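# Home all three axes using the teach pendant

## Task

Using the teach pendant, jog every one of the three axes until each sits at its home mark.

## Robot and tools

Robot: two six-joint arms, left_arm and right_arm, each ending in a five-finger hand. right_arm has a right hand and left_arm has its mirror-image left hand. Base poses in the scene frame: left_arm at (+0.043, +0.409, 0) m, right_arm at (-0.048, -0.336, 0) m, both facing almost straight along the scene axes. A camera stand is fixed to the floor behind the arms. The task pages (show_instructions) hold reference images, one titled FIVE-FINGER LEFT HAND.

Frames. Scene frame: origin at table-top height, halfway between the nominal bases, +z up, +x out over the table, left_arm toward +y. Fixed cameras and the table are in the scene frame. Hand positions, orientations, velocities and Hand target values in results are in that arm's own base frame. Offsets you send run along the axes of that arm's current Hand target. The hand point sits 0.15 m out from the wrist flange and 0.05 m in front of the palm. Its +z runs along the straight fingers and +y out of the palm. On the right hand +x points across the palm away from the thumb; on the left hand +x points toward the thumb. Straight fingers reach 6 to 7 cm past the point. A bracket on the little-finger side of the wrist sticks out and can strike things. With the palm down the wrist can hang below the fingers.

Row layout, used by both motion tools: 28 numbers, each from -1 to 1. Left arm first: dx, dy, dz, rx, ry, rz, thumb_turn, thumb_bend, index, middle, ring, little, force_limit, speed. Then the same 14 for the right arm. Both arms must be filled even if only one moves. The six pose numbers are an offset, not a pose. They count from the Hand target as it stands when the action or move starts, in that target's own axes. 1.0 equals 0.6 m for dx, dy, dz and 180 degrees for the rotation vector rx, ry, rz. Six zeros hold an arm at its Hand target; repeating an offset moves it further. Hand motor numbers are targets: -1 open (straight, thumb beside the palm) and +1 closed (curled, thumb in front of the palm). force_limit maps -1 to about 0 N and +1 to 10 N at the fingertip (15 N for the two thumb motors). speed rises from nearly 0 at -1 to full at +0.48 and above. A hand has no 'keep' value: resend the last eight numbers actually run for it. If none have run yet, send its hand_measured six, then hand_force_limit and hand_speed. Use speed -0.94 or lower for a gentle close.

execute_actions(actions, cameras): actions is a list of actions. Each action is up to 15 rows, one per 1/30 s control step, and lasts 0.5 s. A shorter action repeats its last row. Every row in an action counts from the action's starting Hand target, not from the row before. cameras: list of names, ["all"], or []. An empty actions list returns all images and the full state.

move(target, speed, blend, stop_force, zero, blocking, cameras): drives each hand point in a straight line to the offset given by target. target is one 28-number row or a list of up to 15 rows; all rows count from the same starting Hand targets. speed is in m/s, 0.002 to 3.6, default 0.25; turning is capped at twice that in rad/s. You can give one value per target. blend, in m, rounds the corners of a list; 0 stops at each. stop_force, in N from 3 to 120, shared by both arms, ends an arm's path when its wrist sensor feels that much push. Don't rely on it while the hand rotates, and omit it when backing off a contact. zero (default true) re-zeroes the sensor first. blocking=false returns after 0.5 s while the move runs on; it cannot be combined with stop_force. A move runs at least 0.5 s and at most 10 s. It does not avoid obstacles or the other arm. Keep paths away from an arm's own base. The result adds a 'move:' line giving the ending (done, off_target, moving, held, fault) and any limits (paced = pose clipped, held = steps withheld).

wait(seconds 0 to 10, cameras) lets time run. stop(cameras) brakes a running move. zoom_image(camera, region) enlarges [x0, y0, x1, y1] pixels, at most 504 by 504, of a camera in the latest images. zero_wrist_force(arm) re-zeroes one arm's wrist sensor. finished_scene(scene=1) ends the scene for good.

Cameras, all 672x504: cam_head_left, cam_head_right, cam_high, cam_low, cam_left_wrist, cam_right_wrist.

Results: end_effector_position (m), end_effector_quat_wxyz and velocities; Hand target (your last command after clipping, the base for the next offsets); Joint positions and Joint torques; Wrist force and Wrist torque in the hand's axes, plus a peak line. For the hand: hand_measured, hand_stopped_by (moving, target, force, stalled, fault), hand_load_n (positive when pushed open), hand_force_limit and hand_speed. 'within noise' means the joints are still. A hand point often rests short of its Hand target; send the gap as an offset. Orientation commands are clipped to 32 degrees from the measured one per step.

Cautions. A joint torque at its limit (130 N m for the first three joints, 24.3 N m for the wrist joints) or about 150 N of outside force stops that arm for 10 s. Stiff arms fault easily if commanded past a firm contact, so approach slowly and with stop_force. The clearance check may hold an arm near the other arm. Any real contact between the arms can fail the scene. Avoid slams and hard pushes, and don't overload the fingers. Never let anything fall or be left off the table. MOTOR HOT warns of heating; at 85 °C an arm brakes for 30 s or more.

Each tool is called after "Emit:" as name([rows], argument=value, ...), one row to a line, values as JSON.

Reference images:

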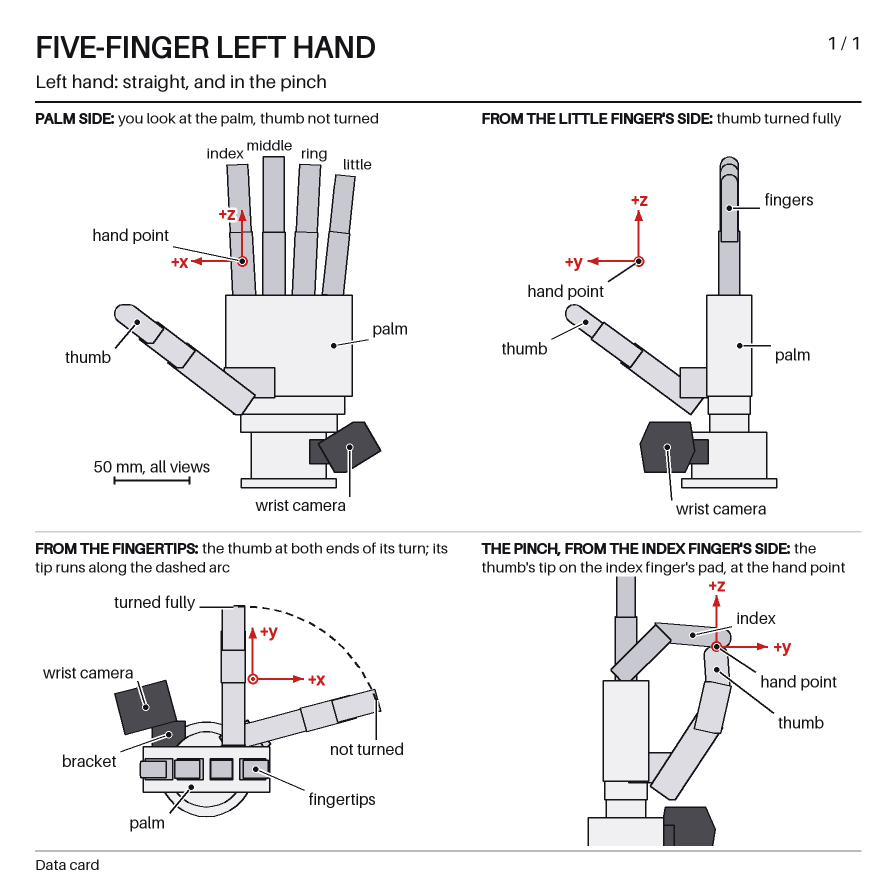

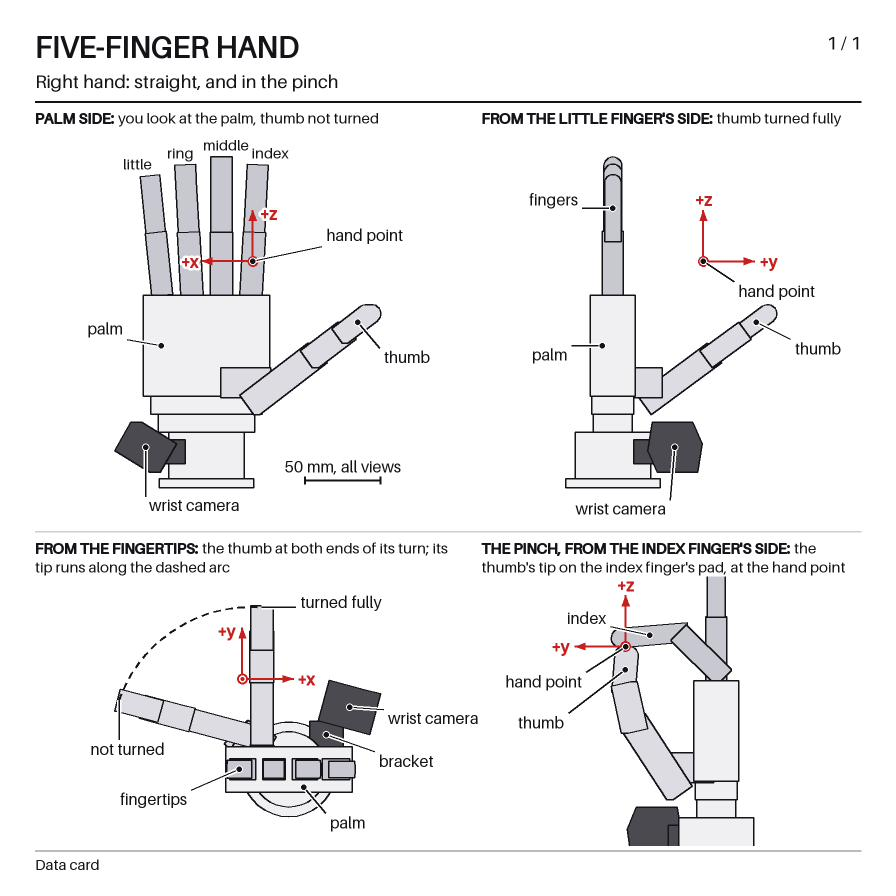

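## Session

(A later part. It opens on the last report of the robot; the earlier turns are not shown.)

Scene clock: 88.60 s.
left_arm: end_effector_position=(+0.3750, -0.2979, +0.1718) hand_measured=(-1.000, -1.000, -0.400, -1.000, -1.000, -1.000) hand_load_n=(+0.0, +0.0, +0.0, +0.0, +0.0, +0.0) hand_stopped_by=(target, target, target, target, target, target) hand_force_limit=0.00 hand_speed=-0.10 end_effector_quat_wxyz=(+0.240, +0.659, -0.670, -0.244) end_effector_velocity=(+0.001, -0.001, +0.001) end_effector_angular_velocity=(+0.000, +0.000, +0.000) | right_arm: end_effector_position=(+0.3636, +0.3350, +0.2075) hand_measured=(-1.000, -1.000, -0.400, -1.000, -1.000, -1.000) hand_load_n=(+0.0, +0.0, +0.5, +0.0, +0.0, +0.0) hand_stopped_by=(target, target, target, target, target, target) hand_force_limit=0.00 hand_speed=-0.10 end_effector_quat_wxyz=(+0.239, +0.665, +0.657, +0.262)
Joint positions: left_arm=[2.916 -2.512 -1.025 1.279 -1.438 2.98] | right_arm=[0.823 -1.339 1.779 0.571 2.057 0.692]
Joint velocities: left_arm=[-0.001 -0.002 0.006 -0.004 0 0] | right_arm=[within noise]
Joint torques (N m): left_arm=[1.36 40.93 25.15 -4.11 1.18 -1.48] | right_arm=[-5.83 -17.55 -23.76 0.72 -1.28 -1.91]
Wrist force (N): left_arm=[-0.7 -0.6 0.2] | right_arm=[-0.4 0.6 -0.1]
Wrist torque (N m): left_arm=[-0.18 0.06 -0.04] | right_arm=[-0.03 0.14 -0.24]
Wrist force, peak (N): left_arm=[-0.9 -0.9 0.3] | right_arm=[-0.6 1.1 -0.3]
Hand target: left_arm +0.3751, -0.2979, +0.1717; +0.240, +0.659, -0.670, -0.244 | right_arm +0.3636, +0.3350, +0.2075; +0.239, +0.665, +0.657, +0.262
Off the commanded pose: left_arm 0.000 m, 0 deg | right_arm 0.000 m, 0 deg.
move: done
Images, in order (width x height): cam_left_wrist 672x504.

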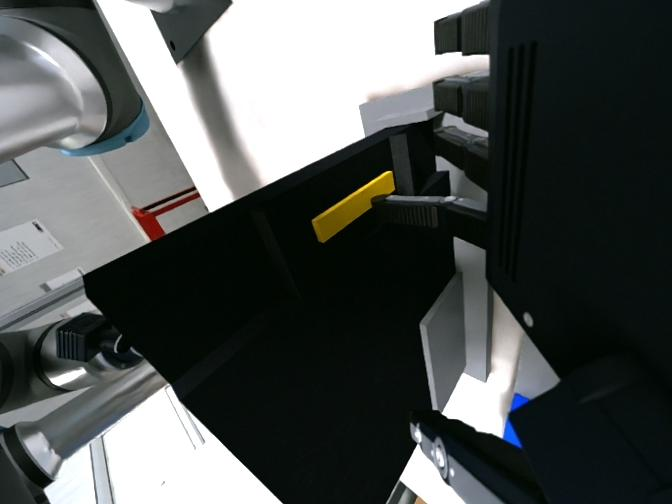

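Emit:
move(target=[0.0033,0.0192,0.0161,0,0,0,-1,-1,-0.4,-1,-1,-1,0,-0.1,0,0,0,0,0,0,-1,-1,-0.4,-1,-1,-1,0,-0.1], speed=0.008, stop_force=3, cameras=["cam_left_wrist","cam_right_wrist"])

Emit:
zoom_image(camera="cam_left_wrist", region=[280, 80, 500, 300])

Emit:
zoom_image(camera="cam_right_wrist", region=[220, 120, 440, 420])

Scene clock: 91.13 s.
left_arm: end_effector_position=(+0.3711, -0.2983, +0.1717) hand_measured=(-1.000, -1.000, -0.400, -1.000, -1.000, -1.000) hand_load_n=(+0.0, +0.0, +0.5, +0.0, +0.0, -0.5) hand_stopped_by=(target, target, target, target, target, target) hand_force_limit=0.00 hand_speed=-0.10 end_effector_quat_wxyz=(+0.240, +0.659, -0.670, -0.244) | right_arm: end_effector_position=(+0.3636, +0.3350, +0.2075) hand_measured=(-1.000, -1.000, -0.400, -1.000, -1.000, -1.000) hand_load_n=(+0.0, +0.0, +0.0, +0.0, +0.0, +0.0) hand_stopped_by=(target, target, target, target, target, target) hand_force_limit=0.00 hand_speed=-0.10 end_effector_quat_wxyz=(+0.239, +0.665, +0.657, +0.262)
Joint positions: left_arm=[2.914 -2.503 -1.043 1.288 -1.436 2.979] | right_arm=[0.823 -1.339 1.779 0.571 2.057 0.692]
Joint torques (N m): left_arm=[6.93 41.16 26.5 -4.38 -0.83 2.97] | right_arm=[-4.33 -17.48 -23.59 0.64 -1.35 -1.75]
Wrist force (N): left_arm=[-1.7 -2.4 -1.1] | right_arm=[-0.3 1.0 -0.3]
Wrist torque (N m): left_arm=[-0.12 0.04 -0.06] | right_arm=[0.04 0.14 -0.23]
Wrist force, peak (N): left_arm=[-1.8 -3.0 -1.5] | right_arm=[-0.6 1.2 -0.3]
Hand target: left_arm +0.3711, -0.2983, +0.1717; +0.240, +0.659, -0.670, -0.244 (not the last commanded pose) | right_arm +0.3636, +0.3350, +0.2075; +0.239, +0.665, +0.657, +0.262
Off the commanded pose: left_arm 0.011 m, 0 deg | right_arm 0.000 m, 0 deg.
move: contact (left_arm)
Images, in order (width x height): cam_left_wrist 672x504, cam_right_wrist 672x504.

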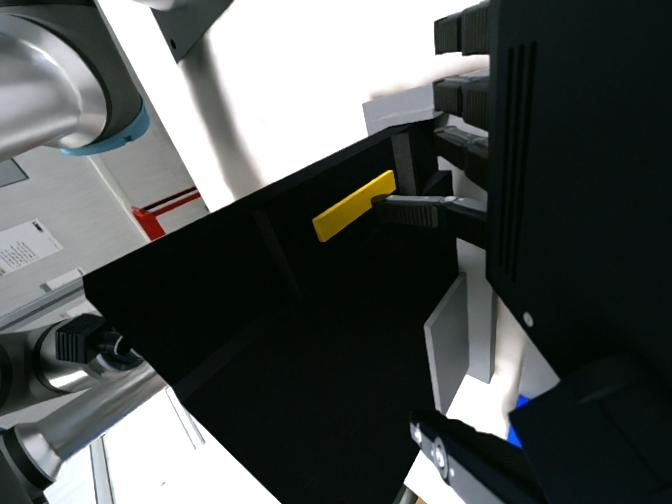

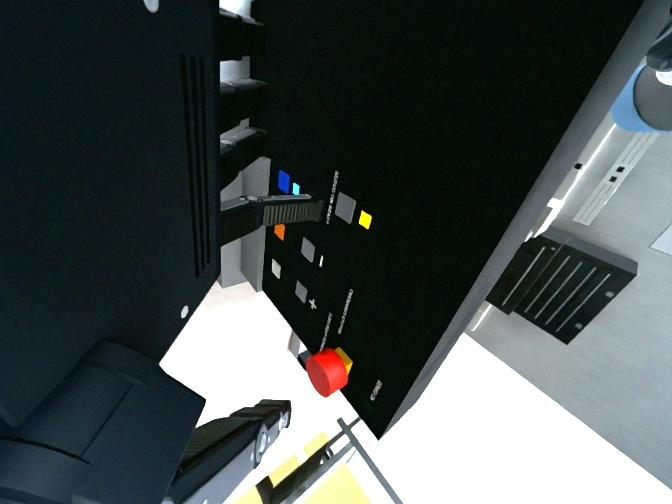

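Scaled by 2.291.

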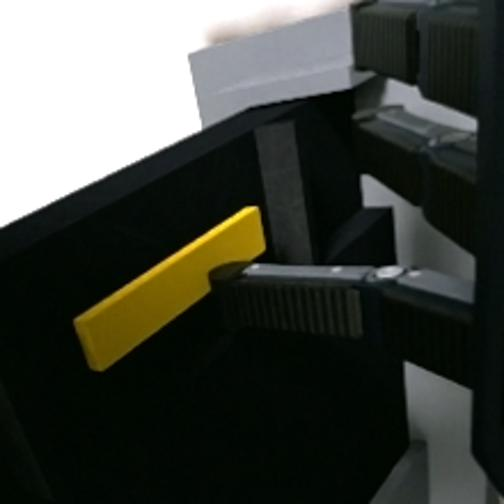

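Scaled by 1.680.

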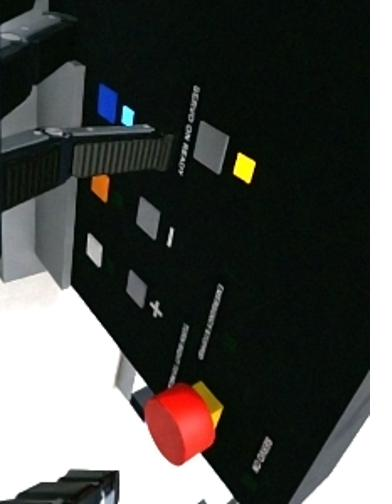

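Emit:
move(target=[0,0.00255,0.00214,0,0,0,-1,-1,-0.4,-1,-1,-1,0,-0.1,0,0,0,0,0,0,-1,-1,-0.4,-1,-1,-1,0,-0.1], speed=0.01, cameras=["cam_left_wrist","cam_right_wrist"])

Emit:
zoom_image(camera="cam_right_wrist", region=[220, 120, 440, 420])

Scene clock: 92.93 s.
left_arm: end_effector_position=(+0.3690, -0.2983, +0.1717) hand_measured=(-1.000, -1.000, -0.400, -1.000, -1.000, -1.000) hand_load_n=(+0.0, +0.0, +0.5, +0.0, +0.0, +0.0) hand_stopped_by=(target, target, target, target, target, target) hand_force_limit=0.00 hand_speed=-0.10 end_effector_quat_wxyz=(+0.240, +0.659, -0.670, -0.244) | right_arm: end_effector_position=(+0.3636, +0.3350, +0.2075) hand_measured=(-1.000, -1.000, -0.400, -1.000, -1.000, -1.000) hand_load_n=(+0.5, +0.0, +0.5, +0.0, +0.0, +0.0) hand_stopped_by=(target, target, target, target, target, target) hand_force_limit=0.00 hand_speed=-0.10 end_effector_quat_wxyz=(+0.239, +0.665, +0.657, +0.262)
Joint positions: left_arm=[2.913 -2.499 -1.052 1.292 -1.436 2.978] | right_arm=[0.823 -1.339 1.779 0.571 2.057 0.692]
Joint torques (N m): left_arm=[-6.44 59.91 16.05 -2.49 1.99 -2.18] | right_arm=[-4.75 -18 -24.34 0.6 -1.33 -2.01]
Wrist force (N): left_arm=[-1.2 -3.4 -2.2] | right_arm=[-0.2 0.9 -0.1]
Wrist torque (N m): left_arm=[-0.06 0.00 -0.03] | right_arm=[0.02 0.11 -0.22]
Wrist force, peak (N): left_arm=[-1.3 -3.6 -2.2] | right_arm=[-0.6 1.1 -0.6]
Hand target: left_arm +0.3691, -0.2983, +0.1717; +0.240, +0.659, -0.670, -0.244 | right_arm +0.3636, +0.3350, +0.2075; +0.239, +0.665, +0.657, +0.262
Off the commanded pose: left_arm 0.000 m, 0 deg | right_arm 0.000 m, 0 deg.
move: done
Images, in order (width x height): cam_left_wrist 672x504, cam_right_wrist 672x504.

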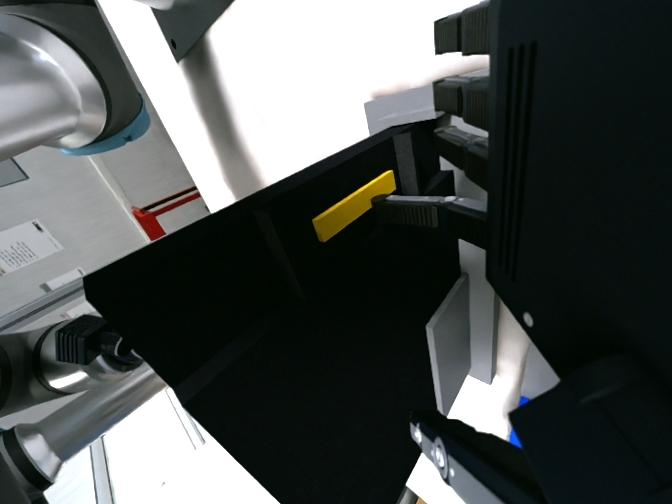

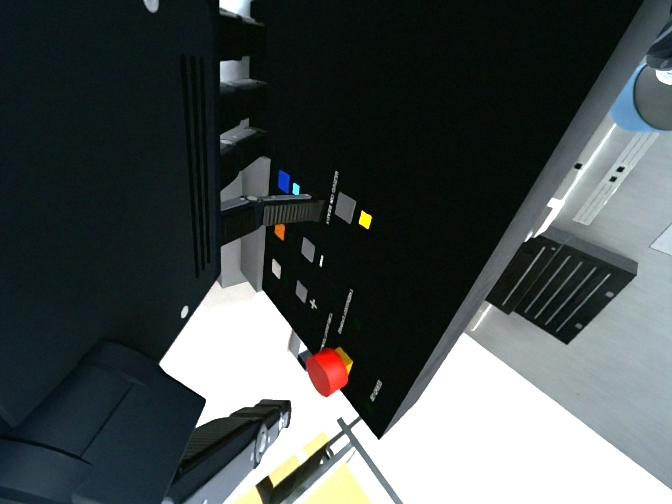

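Scaled by 1.680.

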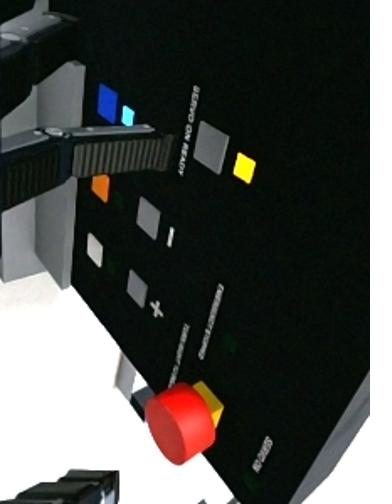

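Emit:
move(target=[0,0.00255,0.00214,0,0,0,-1,-1,-0.4,-1,-1,-1,0,-0.1,0,0,0,0,0,0,-1,-1,-0.4,-1,-1,-1,0,-0.1], speed=0.01, cameras=["cam_left_wrist","cam_right_wrist"])

Emit:
zoom_image(camera="cam_right_wrist", region=[220, 120, 440, 420])

Scene clock: 94.17 s.
left_arm: end_effector_position=(+0.3670, -0.2982, +0.1717) hand_measured=(-1.000, -1.000, -0.400, -1.000, -1.000, -1.000) hand_load_n=(+0.0, +0.0, +1.0, +0.0, +0.0, +0.0) hand_stopped_by=(target, target, target, target, target, target) hand_force_limit=0.00 hand_speed=-0.10 end_effector_quat_wxyz=(+0.240, +0.659, -0.670, -0.244) | right_arm: end_effector_position=(+0.3636, +0.3350, +0.2075) hand_measured=(-1.000, -1.000, -0.400, -1.000, -1.000, -1.000) hand_load_n=(+0.0, +0.0, +0.0, +0.0, +0.0, +0.0) hand_stopped_by=(target, target, target, target, target, target) hand_force_limit=0.00 hand_speed=-0.10 end_effector_quat_wxyz=(+0.239, +0.665, +0.657, +0.262)
Joint positions: left_arm=[2.912 -2.494 -1.061 1.297 -1.435 2.978] | right_arm=[0.823 -1.339 1.779 0.571 2.057 0.692]
Joint torques (N m): left_arm=[-12.19 58.07 11.07 -3.68 1.83 -1.8] | right_arm=[-5.26 -17 -24.44 0.67 -1.2 -1.77]
Wrist force (N): left_arm=[-0.9 -12.3 -11.0] | right_arm=[-0.6 1.2 -0.5]
Wrist torque (N m): left_arm=[0.35 0.02 0.00] | right_arm=[0.09 0.21 -0.24]
Wrist force, peak (N): left_arm=[-0.9 -12.3 -11.0] | right_arm=[-0.6 1.2 -0.5]
Hand target: left_arm +0.3671, -0.2982, +0.1717; +0.240, +0.659, -0.670, -0.244 | right_arm +0.3636, +0.3350, +0.2075; +0.239, +0.665, +0.657, +0.262
Off the commanded pose: left_arm 0.000 m, 0 deg | right_arm 0.000 m, 0 deg.
move: done
Images, in order (width x height): cam_left_wrist 672x504, cam_right_wrist 672x504.

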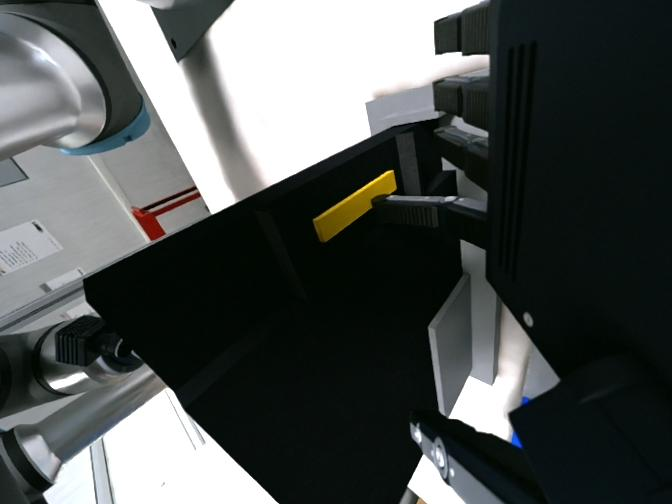

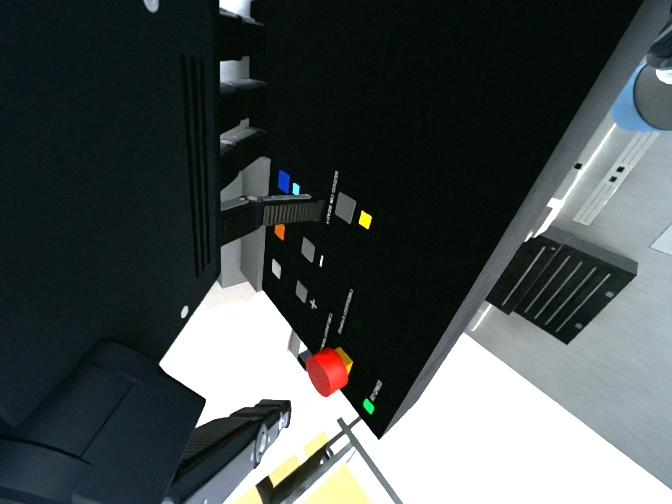

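Scaled by 1.680.

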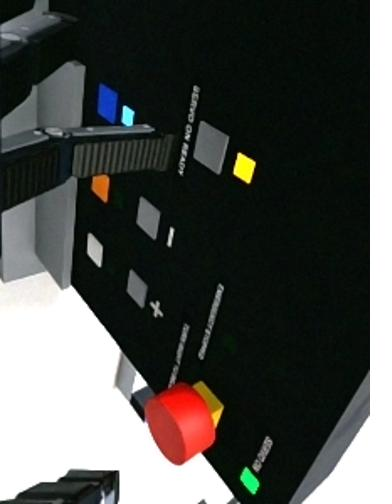

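Emit:
move(target=[0,0,0,0,0,0,-1,-1,-0.4,-1,-1,-1,0,-0.1,-0.0865,-0.024,0.0395,0,0,0,-1,-1,-0.4,-1,-1,-1,0,-0.1], speed=0.12, cameras=["cam_high","cam_low","cam_right_wrist"])

Emit:
zoom_image(camera="cam_right_wrist", region=[220, 120, 440, 420])

Emit:
zoom_image(camera="cam_high", region=[180, 230, 420, 350])

Emit:
zoom_image(camera="cam_low", region=[150, 200, 340, 370])

Scene clock: 96.90 s.
left_arm: end_effector_position=(+0.3671, -0.2982, +0.1717) hand_measured=(-1.000, -1.000, -0.400, -1.000, -1.000, -1.000) hand_load_n=(+0.0, +0.0, +1.0, +0.0, +0.0, +0.0) hand_stopped_by=(target, target, target, target, target, target) hand_force_limit=0.00 hand_speed=-0.10 end_effector_quat_wxyz=(+0.240, +0.659, -0.670, -0.244) | right_arm: end_effector_position=(+0.3686, +0.2841, +0.1785) hand_measured=(-1.000, -1.000, -0.400, -1.000, -1.000, -1.000) hand_load_n=(+0.0, +0.0, +0.5, +0.0, +0.0, +0.0) hand_stopped_by=(target, target, target, target, target, target) hand_force_limit=0.00 hand_speed=-0.10 end_effector_quat_wxyz=(+0.239, +0.665, +0.657, +0.262)
Joint positions: left_arm=[2.912 -2.494 -1.061 1.297 -1.435 2.978] | right_arm=[0.706 -1.418 1.949 0.432 1.993 0.584]
Joint torques (N m): left_arm=[-11.04 39.94 21.71 -5.57 -0.38 2.36] | right_arm=[-3.25 -13.8 -10.6 0.64 2.21 0.59]
Wrist force (N): left_arm=[-0.8 -12.0 -10.8] | right_arm=[-0.4 0.4 0.0]
Wrist torque (N m): left_arm=[0.35 -0.01 0.01] | right_arm=[-0.03 0.13 -0.22]
Wrist force, peak (N): left_arm=[-1.0 -12.4 -11.1] | right_arm=[-1.3 0.8 0.4]
Hand target: left_arm +0.3671, -0.2982, +0.1717; +0.240, +0.659, -0.670, -0.244 | right_arm +0.3686, +0.2840, +0.1784; +0.239, +0.665, +0.657, +0.262
Off the commanded pose: left_arm 0.000 m, 0 deg | right_arm 0.000 m, 0 deg.
move: done
Images, in order (width x height): cam_high 672x504, cam_low 672x504, cam_right_wrist 672x504.

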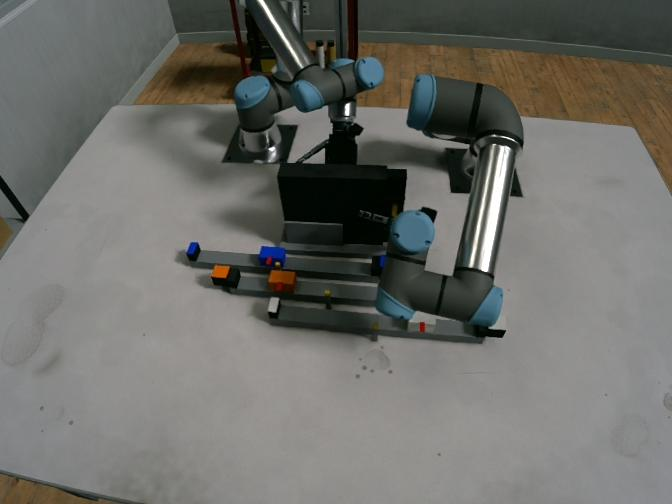

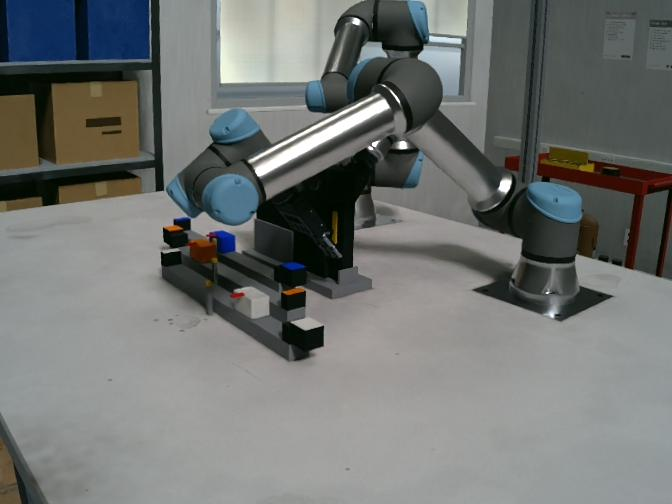

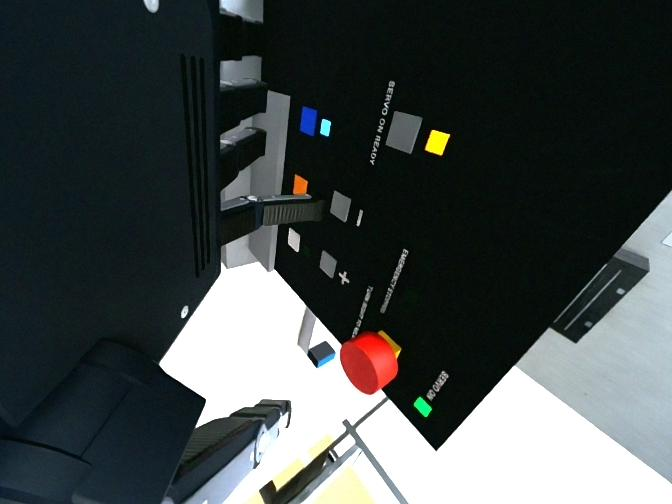

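Scaled by 1.680.

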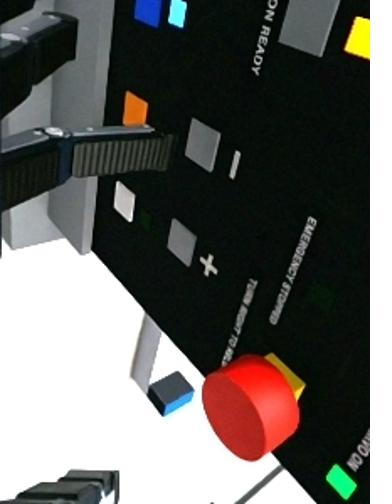

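Scaled by 2.100.

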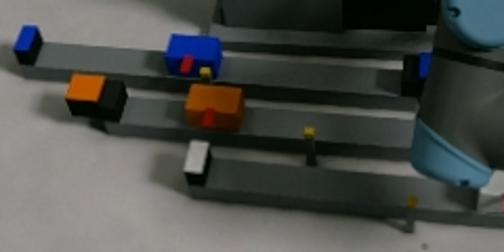

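Scaled by 2.653.

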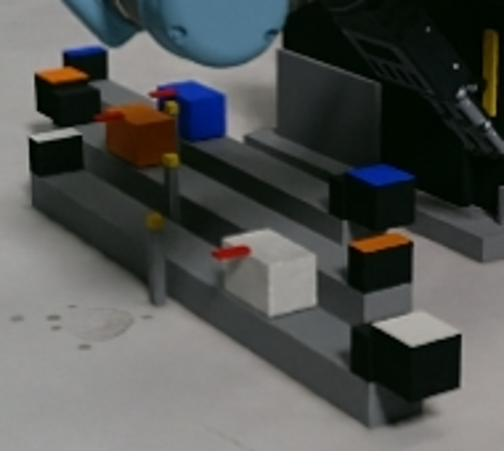

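Emit:
move([
  [0,0,0,0,0,0,-1,-1,-0.4,-1,-1,-1,0,-0.1,0,0.01997,0.01767,0,0,0,-1,-1,-0.4,-1,-1,-1,0,-0.1],
  [0,0,0,0,0,0,-1,-1,-0.4,-1,-1,-1,0,-0.1,0,0,0,0,0,0,-1,-1,-0.4,-1,-1,-1,0,-0.1],
], speed=0.03, cameras=["cam_high","cam_low","cam_right_wrist"])

Emit:
zoom_image(camera="cam_high", region=[180, 230, 420, 350])

Emit:
zoom_image(camera="cam_low", region=[150, 200, 340, 370])

Scene clock: 99.87 s.
left_arm: end_effector_position=(+0.3671, -0.2982, +0.1717) hand_measured=(-1.000, -1.000, -0.400, -1.000, -1.000, -1.000) hand_load_n=(+0.0, +0.0, +1.0, +0.0, +0.0, +0.0) hand_stopped_by=(target, target, target, target, target, target) hand_force_limit=0.00 hand_speed=-0.10 end_effector_quat_wxyz=(+0.240, +0.659, -0.670, -0.244) | right_arm: end_effector_position=(+0.3684, +0.2839, +0.1785) hand_measured=(-1.000, -1.000, -0.400, -1.000, -1.000, -1.000) hand_load_n=(+0.0, +0.0, +0.0, +0.0, +0.0, +0.0) hand_stopped_by=(target, target, target, target, target, target) hand_force_limit=0.00 hand_speed=-0.10 end_effector_quat_wxyz=(+0.239, +0.665, +0.657, +0.262)
Joint positions: left_arm=[2.912 -2.494 -1.061 1.297 -1.435 2.978] | right_arm=[0.706 -1.419 1.95 0.432 1.993 0.584]
Joint torques (N m): left_arm=[-11.06 40.58 5.38 -5.28 -0.29 2.47] | right_arm=[-4.44 -13.05 -24.83 1.14 -1.34 -1.47]
Wrist force (N): left_arm=[-1.2 -11.6 -10.6] | right_arm=[-0.6 -0.2 -0.3]
Wrist torque (N m): left_arm=[0.34 0.01 -0.01] | right_arm=[-0.09 0.17 -0.24]
Wrist force, peak (N): left_arm=[-1.3 -20.8 -19.5] | right_arm=[4.2 -43.7 -56.3]
Hand target: left_arm +0.3671, -0.2982, +0.1717; +0.240, +0.659, -0.670, -0.244 | right_arm +0.3686, +0.2840, +0.1784; +0.239, +0.665, +0.657, +0.262
Off the commanded pose: left_arm 0.000 m, 0 deg | right_arm 0.000 m, 0 deg.
move: done
Images, in order (width x height): cam_high 672x504, cam_low 672x504, cam_right_wrist 672x504.

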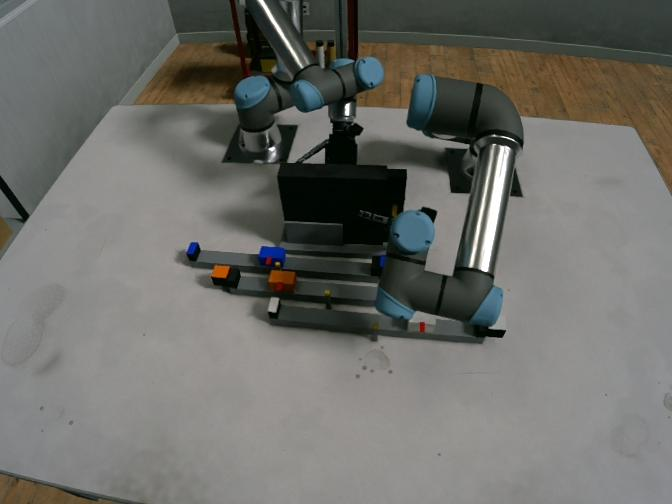

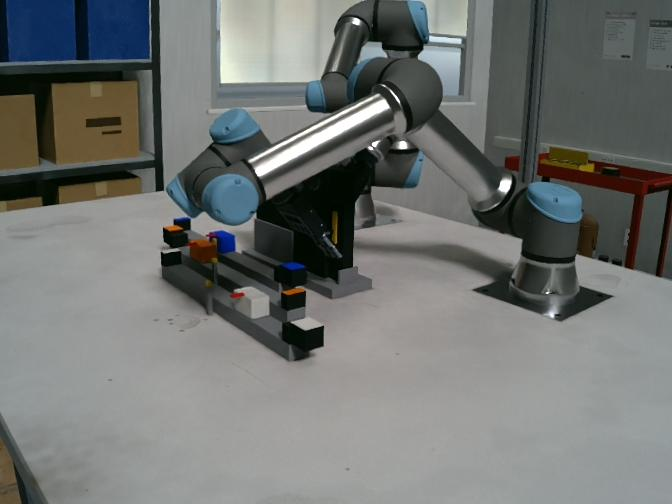

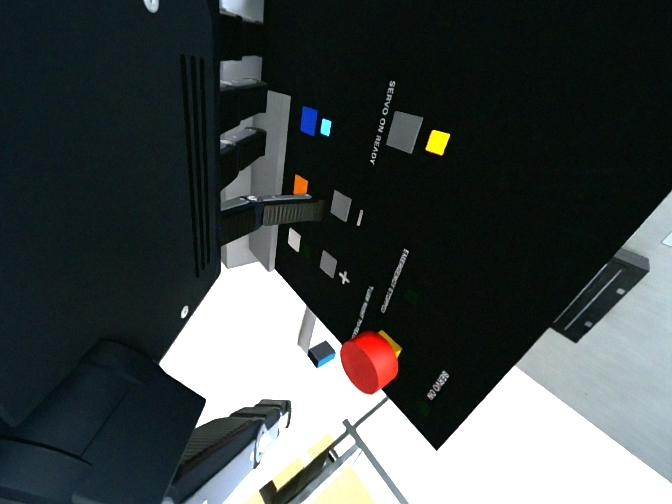

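Scaled by 2.100.

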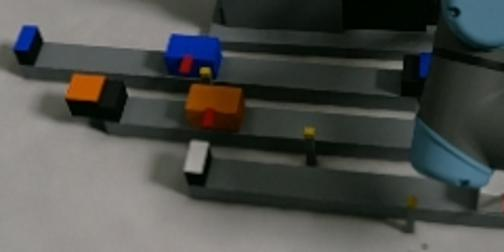

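Scaled by 2.653.

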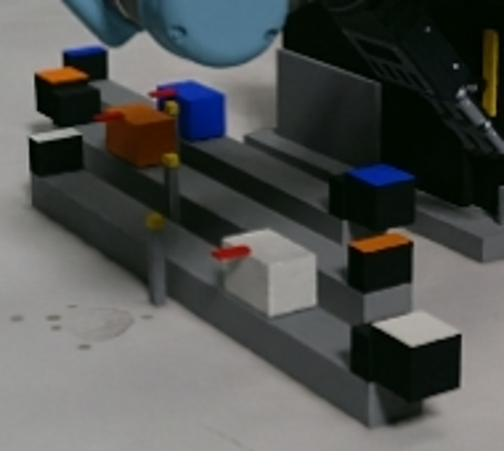

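Emit:
move([
  [0,-0.0115,-0.0096,0,0,0,-1,-1,-0.4,-1,-1,-1,0,-0.1,0,0,0,0,0,0,-1,-1,-0.4,-1,-1,-1,0,-0.1],
  [0,-0.0013,-0.0011,0,0,0,-1,-1,-0.4,-1,-1,-1,0,-0.1,0,0,0,0,0,0,-1,-1,-0.4,-1,-1,-1,0,-0.1],
], speed=0.02, cameras=["cam_left_wrist","cam_right_wrist"])

Emit:
zoom_image(camera="cam_left_wrist", region=[280, 80, 500, 300])

Scene clock: 102.27 s.
left_arm: end_effector_position=(+0.3680, -0.2983, +0.1718) hand_measured=(-1.000, -1.000, -0.400, -1.000, -1.000, -1.000) hand_load_n=(+0.0, +0.0, +1.0, +0.0, +0.0, +0.0) hand_stopped_by=(target, target, target, target, target, target) hand_force_limit=0.00 hand_speed=-0.10 end_effector_quat_wxyz=(+0.240, +0.659, -0.670, -0.244) | right_arm: end_effector_position=(+0.3686, +0.2840, +0.1784) hand_measured=(-1.000, -1.000, -0.400, -1.000, -1.000, -1.000) hand_load_n=(+0.0, +0.0, +0.0, +0.0, +0.0, +0.0) hand_stopped_by=(target, target, target, target, target, target) hand_force_limit=0.00 hand_speed=-0.10 end_effector_quat_wxyz=(+0.239, +0.665, +0.657, +0.262)
Joint positions: left_arm=[2.912 -2.496 -1.056 1.294 -1.436 2.978] | right_arm=[0.706 -1.418 1.949 0.432 1.993 0.584]
Joint torques (N m): left_arm=[-2.43 42.52 24.64 -4.74 1.19 -1.38] | right_arm=[-6.23 -12.48 -24.99 0.12 -1.75 -1.89]
Wrist force (N): left_arm=[-1.5 -5.1 -3.3] | right_arm=[-0.8 0.2 -0.4]
Wrist torque (N m): left_arm=[-0.01 0.14 -0.07] | right_arm=[-0.05 0.21 -0.17]
Wrist force, peak (N): left_arm=[-1.0 -12.0 -10.7] | right_arm=[-0.9 -0.3 -0.8]
Hand target: left_arm +0.3681, -0.2983, +0.1717; +0.240, +0.659, -0.670, -0.244 | right_arm +0.3686, +0.2840, +0.1784; +0.239, +0.665, +0.657, +0.262
Off the commanded pose: left_arm 0.000 m, 0 deg | right_arm 0.000 m, 0 deg.
move: done
Images, in order (width x height): cam_left_wrist 672x504, cam_right_wrist 672x504.

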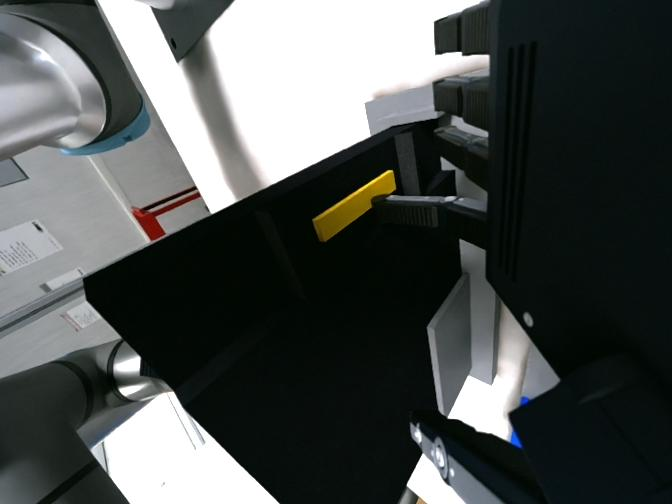

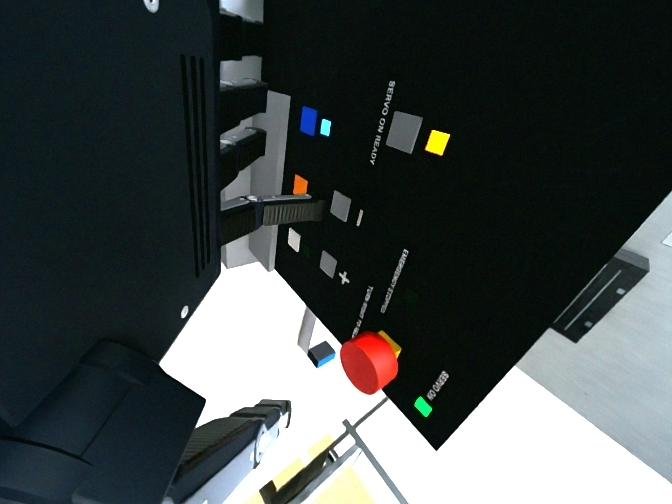

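Scaled by 2.291.

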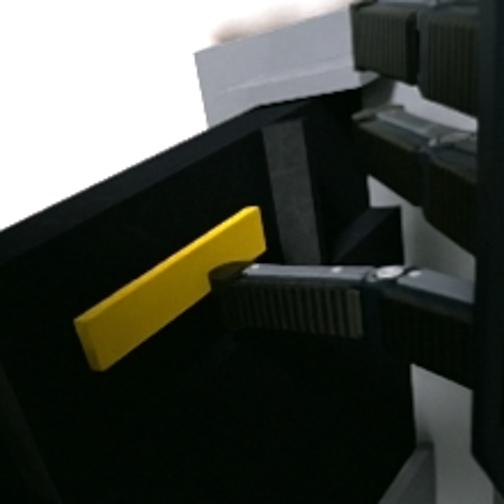

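Emit:
move(target=[0,0,0,0,0,0,-1,-1,-0.4,-1,-1,-1,0,-0.1,0,0.01997,0.01767,0,0,0,-1,-1,-0.4,-1,-1,-1,0,-0.1], speed=0.01, stop_force=3, cameras=["cam_high","cam_low","cam_right_wrist"])

Emit:
zoom_image(camera="cam_low", region=[150, 200, 340, 370])

Emit:
zoom_image(camera="cam_right_wrist", region=[220, 120, 440, 420])

Scene clock: 105.23 s.
left_arm: end_effector_position=(+0.3681, -0.2983, +0.1717) hand_measured=(-1.000, -1.000, -0.400, -1.000, -1.000, -1.000) hand_load_n=(+0.0, +0.0, +0.5, +0.0, +0.0, +0.0) hand_stopped_by=(target, target, target, target, target, target) hand_force_limit=0.00 hand_speed=-0.10 end_effector_quat_wxyz=(+0.240, +0.659, -0.670, -0.244) | right_arm: end_effector_position=(+0.3824, +0.2841, +0.1784) hand_measured=(-1.000, -1.000, -0.400, -1.000, -1.000, -1.000) hand_load_n=(+0.0, +0.0, +0.0, +0.0, +0.0, +0.0) hand_stopped_by=(target, target, target, target, target, target) hand_force_limit=0.00 hand_speed=-0.10 end_effector_quat_wxyz=(+0.239, +0.665, +0.657, +0.262)
Joint positions: left_arm=[2.913 -2.496 -1.056 1.294 -1.436 2.978] | right_arm=[0.679 -1.405 1.931 0.427 1.977 0.559]
Joint torques (N m): left_arm=[2.09 40.79 24.68 -4.56 -0.8 2.59] | right_arm=[5.96 -36.29 -8.41 1.58 2.84 1.88]
Wrist force (N): left_arm=[-1.2 -4.7 -3.0] | right_arm=[-0.9 -2.7 -3.5]
Wrist torque (N m): left_arm=[-0.08 0.11 -0.04] | right_arm=[0.11 0.28 -0.25]
Wrist force, peak (N): left_arm=[-1.5 -5.0 -3.2] | right_arm=[-0.7 -8.8 -10.1]
Hand target: left_arm +0.3681, -0.2983, +0.1717; +0.240, +0.659, -0.670, -0.244 | right_arm +0.3824, +0.2841, +0.1784; +0.239, +0.665, +0.657, +0.262 (not the last commanded pose)
Off the commanded pose: left_arm 0.000 m, 0 deg | right_arm 0.002 m, 0 deg.
move: contact (right_arm)
Images, in order (width x height): cam_high 672x504, cam_low 672x504, cam_right_wrist 672x504.

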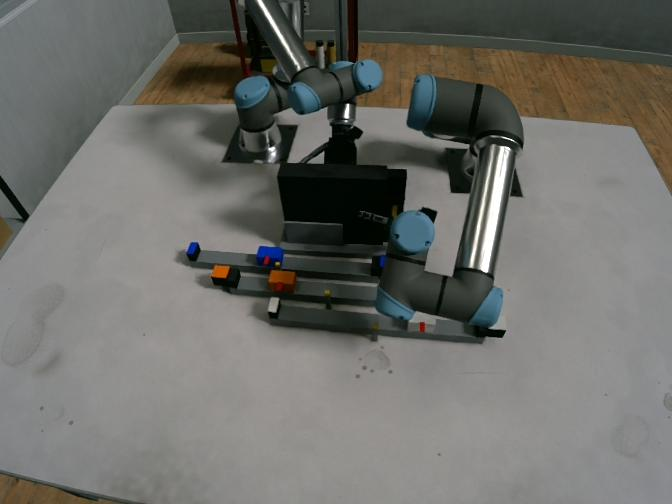

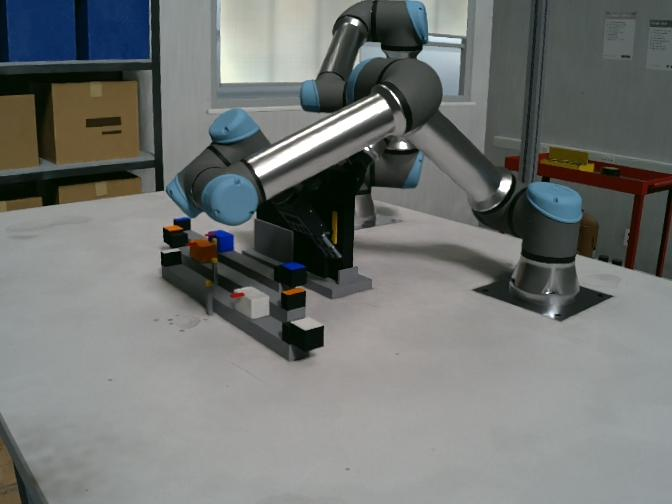

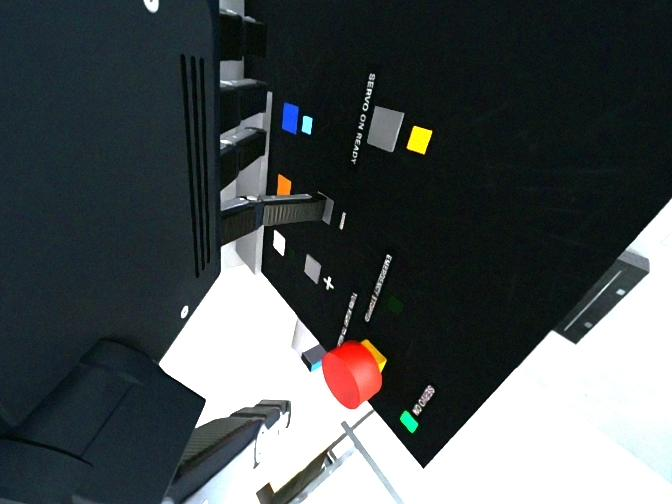

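Scaled by 2.653.

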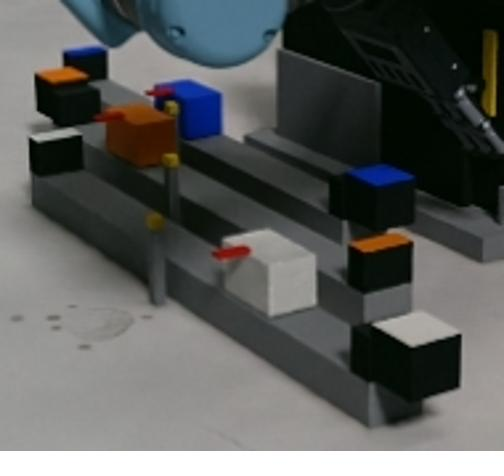

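Scaled by 1.680.

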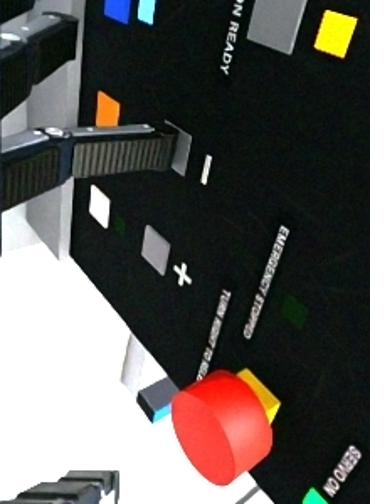

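Emit:
move([
  [0,0,0,0,0,0,-1,-1,-0.4,-1,-1,-1,0,-0.1,0,-0.013,-0.0115,0,0,0,-1,-1,-0.4,-1,-1,-1,0,-0.1],
  [0,0,0,0,0,0,-1,-1,-0.4,-1,-1,-1,0,-0.1,-0.0783,-0.0113,-0.0135,0,0,0,-1,-1,-0.4,-1,-1,-1,0,-0.1],
], speed=0.1, cameras=["cam_high","cam_low","cam_right_wrist"])

Emit:
zoom_image(camera="cam_low", region=[190, 210, 260, 280])

Emit:
zoom_image(camera="cam_right_wrist", region=[220, 120, 440, 420])

Emit:
zoom_image(camera="cam_high", region=[230, 230, 310, 300])

Scene clock: 107.77 s.
left_arm: end_effector_position=(+0.3681, -0.2983, +0.1717) hand_measured=(-1.000, -1.000, -0.400, -1.000, -1.000, -1.000) hand_load_n=(+0.0, +0.0, +0.5, +0.0, +0.0, +0.0) hand_stopped_by=(target, target, target, target, target, target) hand_force_limit=0.00 hand_speed=-0.10 end_effector_quat_wxyz=(+0.240, +0.659, -0.670, -0.244) | right_arm: end_effector_position=(+0.3720, +0.2371, +0.1784) hand_measured=(-1.000, -1.000, -0.400, -1.000, -1.000, -1.000) hand_load_n=(+0.0, +0.0, +0.0, +0.0, +0.0, +0.0) hand_stopped_by=(target, target, target, target, target, target) hand_force_limit=0.00 hand_speed=-0.10 end_effector_quat_wxyz=(+0.239, +0.665, +0.657, +0.262)
Joint positions: left_arm=[2.913 -2.496 -1.056 1.294 -1.436 2.978] | right_arm=[0.573 -1.525 2.059 0.386 1.915 0.468]
Joint torques (N m): left_arm=[2.35 41.09 24.59 -4.61 -0.77 2.78] | right_arm=[-3.76 -16.3 -17.84 2.29 2.2 0.78]
Wrist force (N): left_arm=[-1.6 -5.0 -3.0] | right_arm=[-0.9 0.1 -0.6]
Wrist torque (N m): left_arm=[-0.09 0.15 -0.06] | right_arm=[-0.04 0.24 -0.28]
Wrist force, peak (N): left_arm=[-1.3 -5.0 -3.2] | right_arm=[-0.5 -3.1 -4.0]
Hand target: left_arm +0.3681, -0.2983, +0.1717; +0.240, +0.659, -0.670, -0.244 | right_arm +0.3720, +0.2370, +0.1784; +0.239, +0.665, +0.657, +0.262
Off the commanded pose: left_arm 0.000 m, 0 deg | right_arm 0.000 m, 0 deg.
move: done
Images, in order (width x height): cam_high 672x504, cam_low 672x504, cam_right_wrist 672x504.

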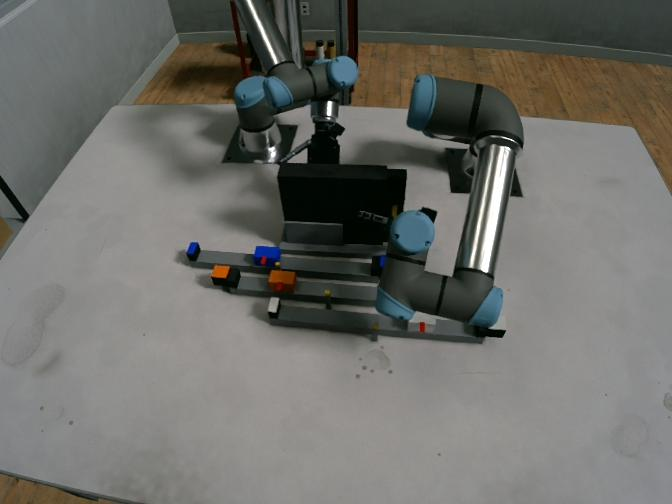

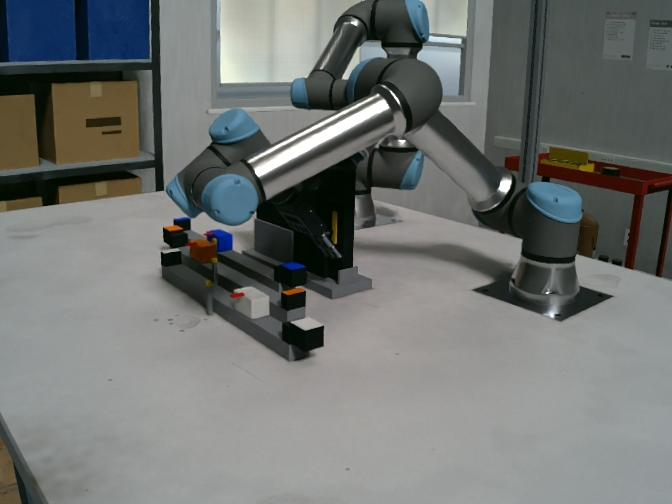

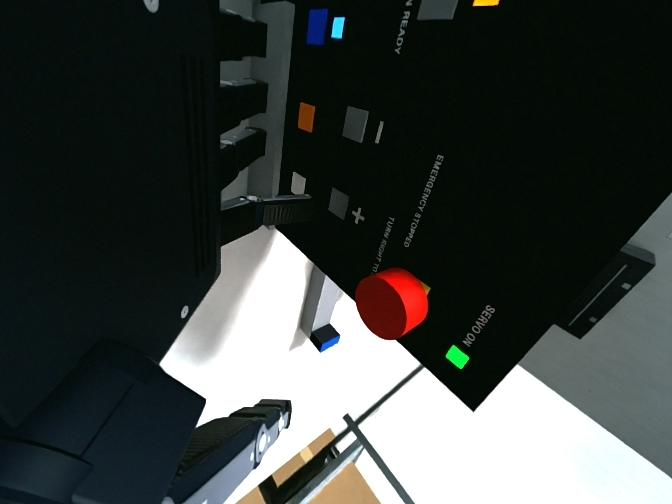

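Scaled by 7.200.

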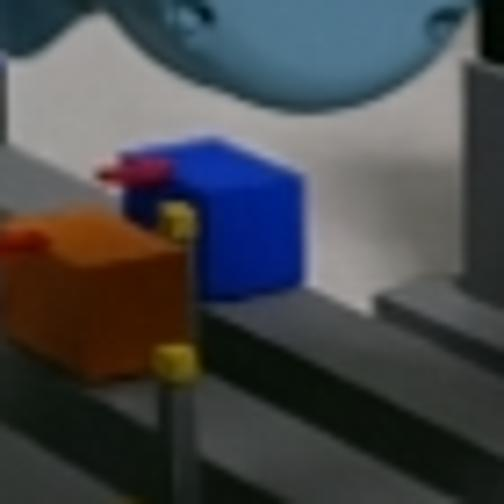

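Scaled by 1.680.

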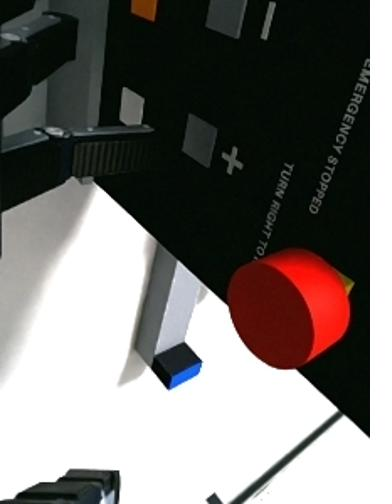

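Scaled by 6.300.

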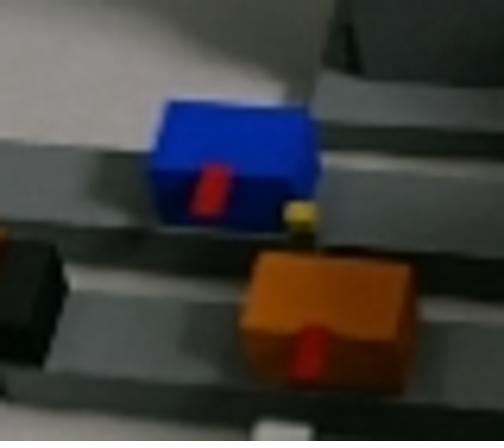

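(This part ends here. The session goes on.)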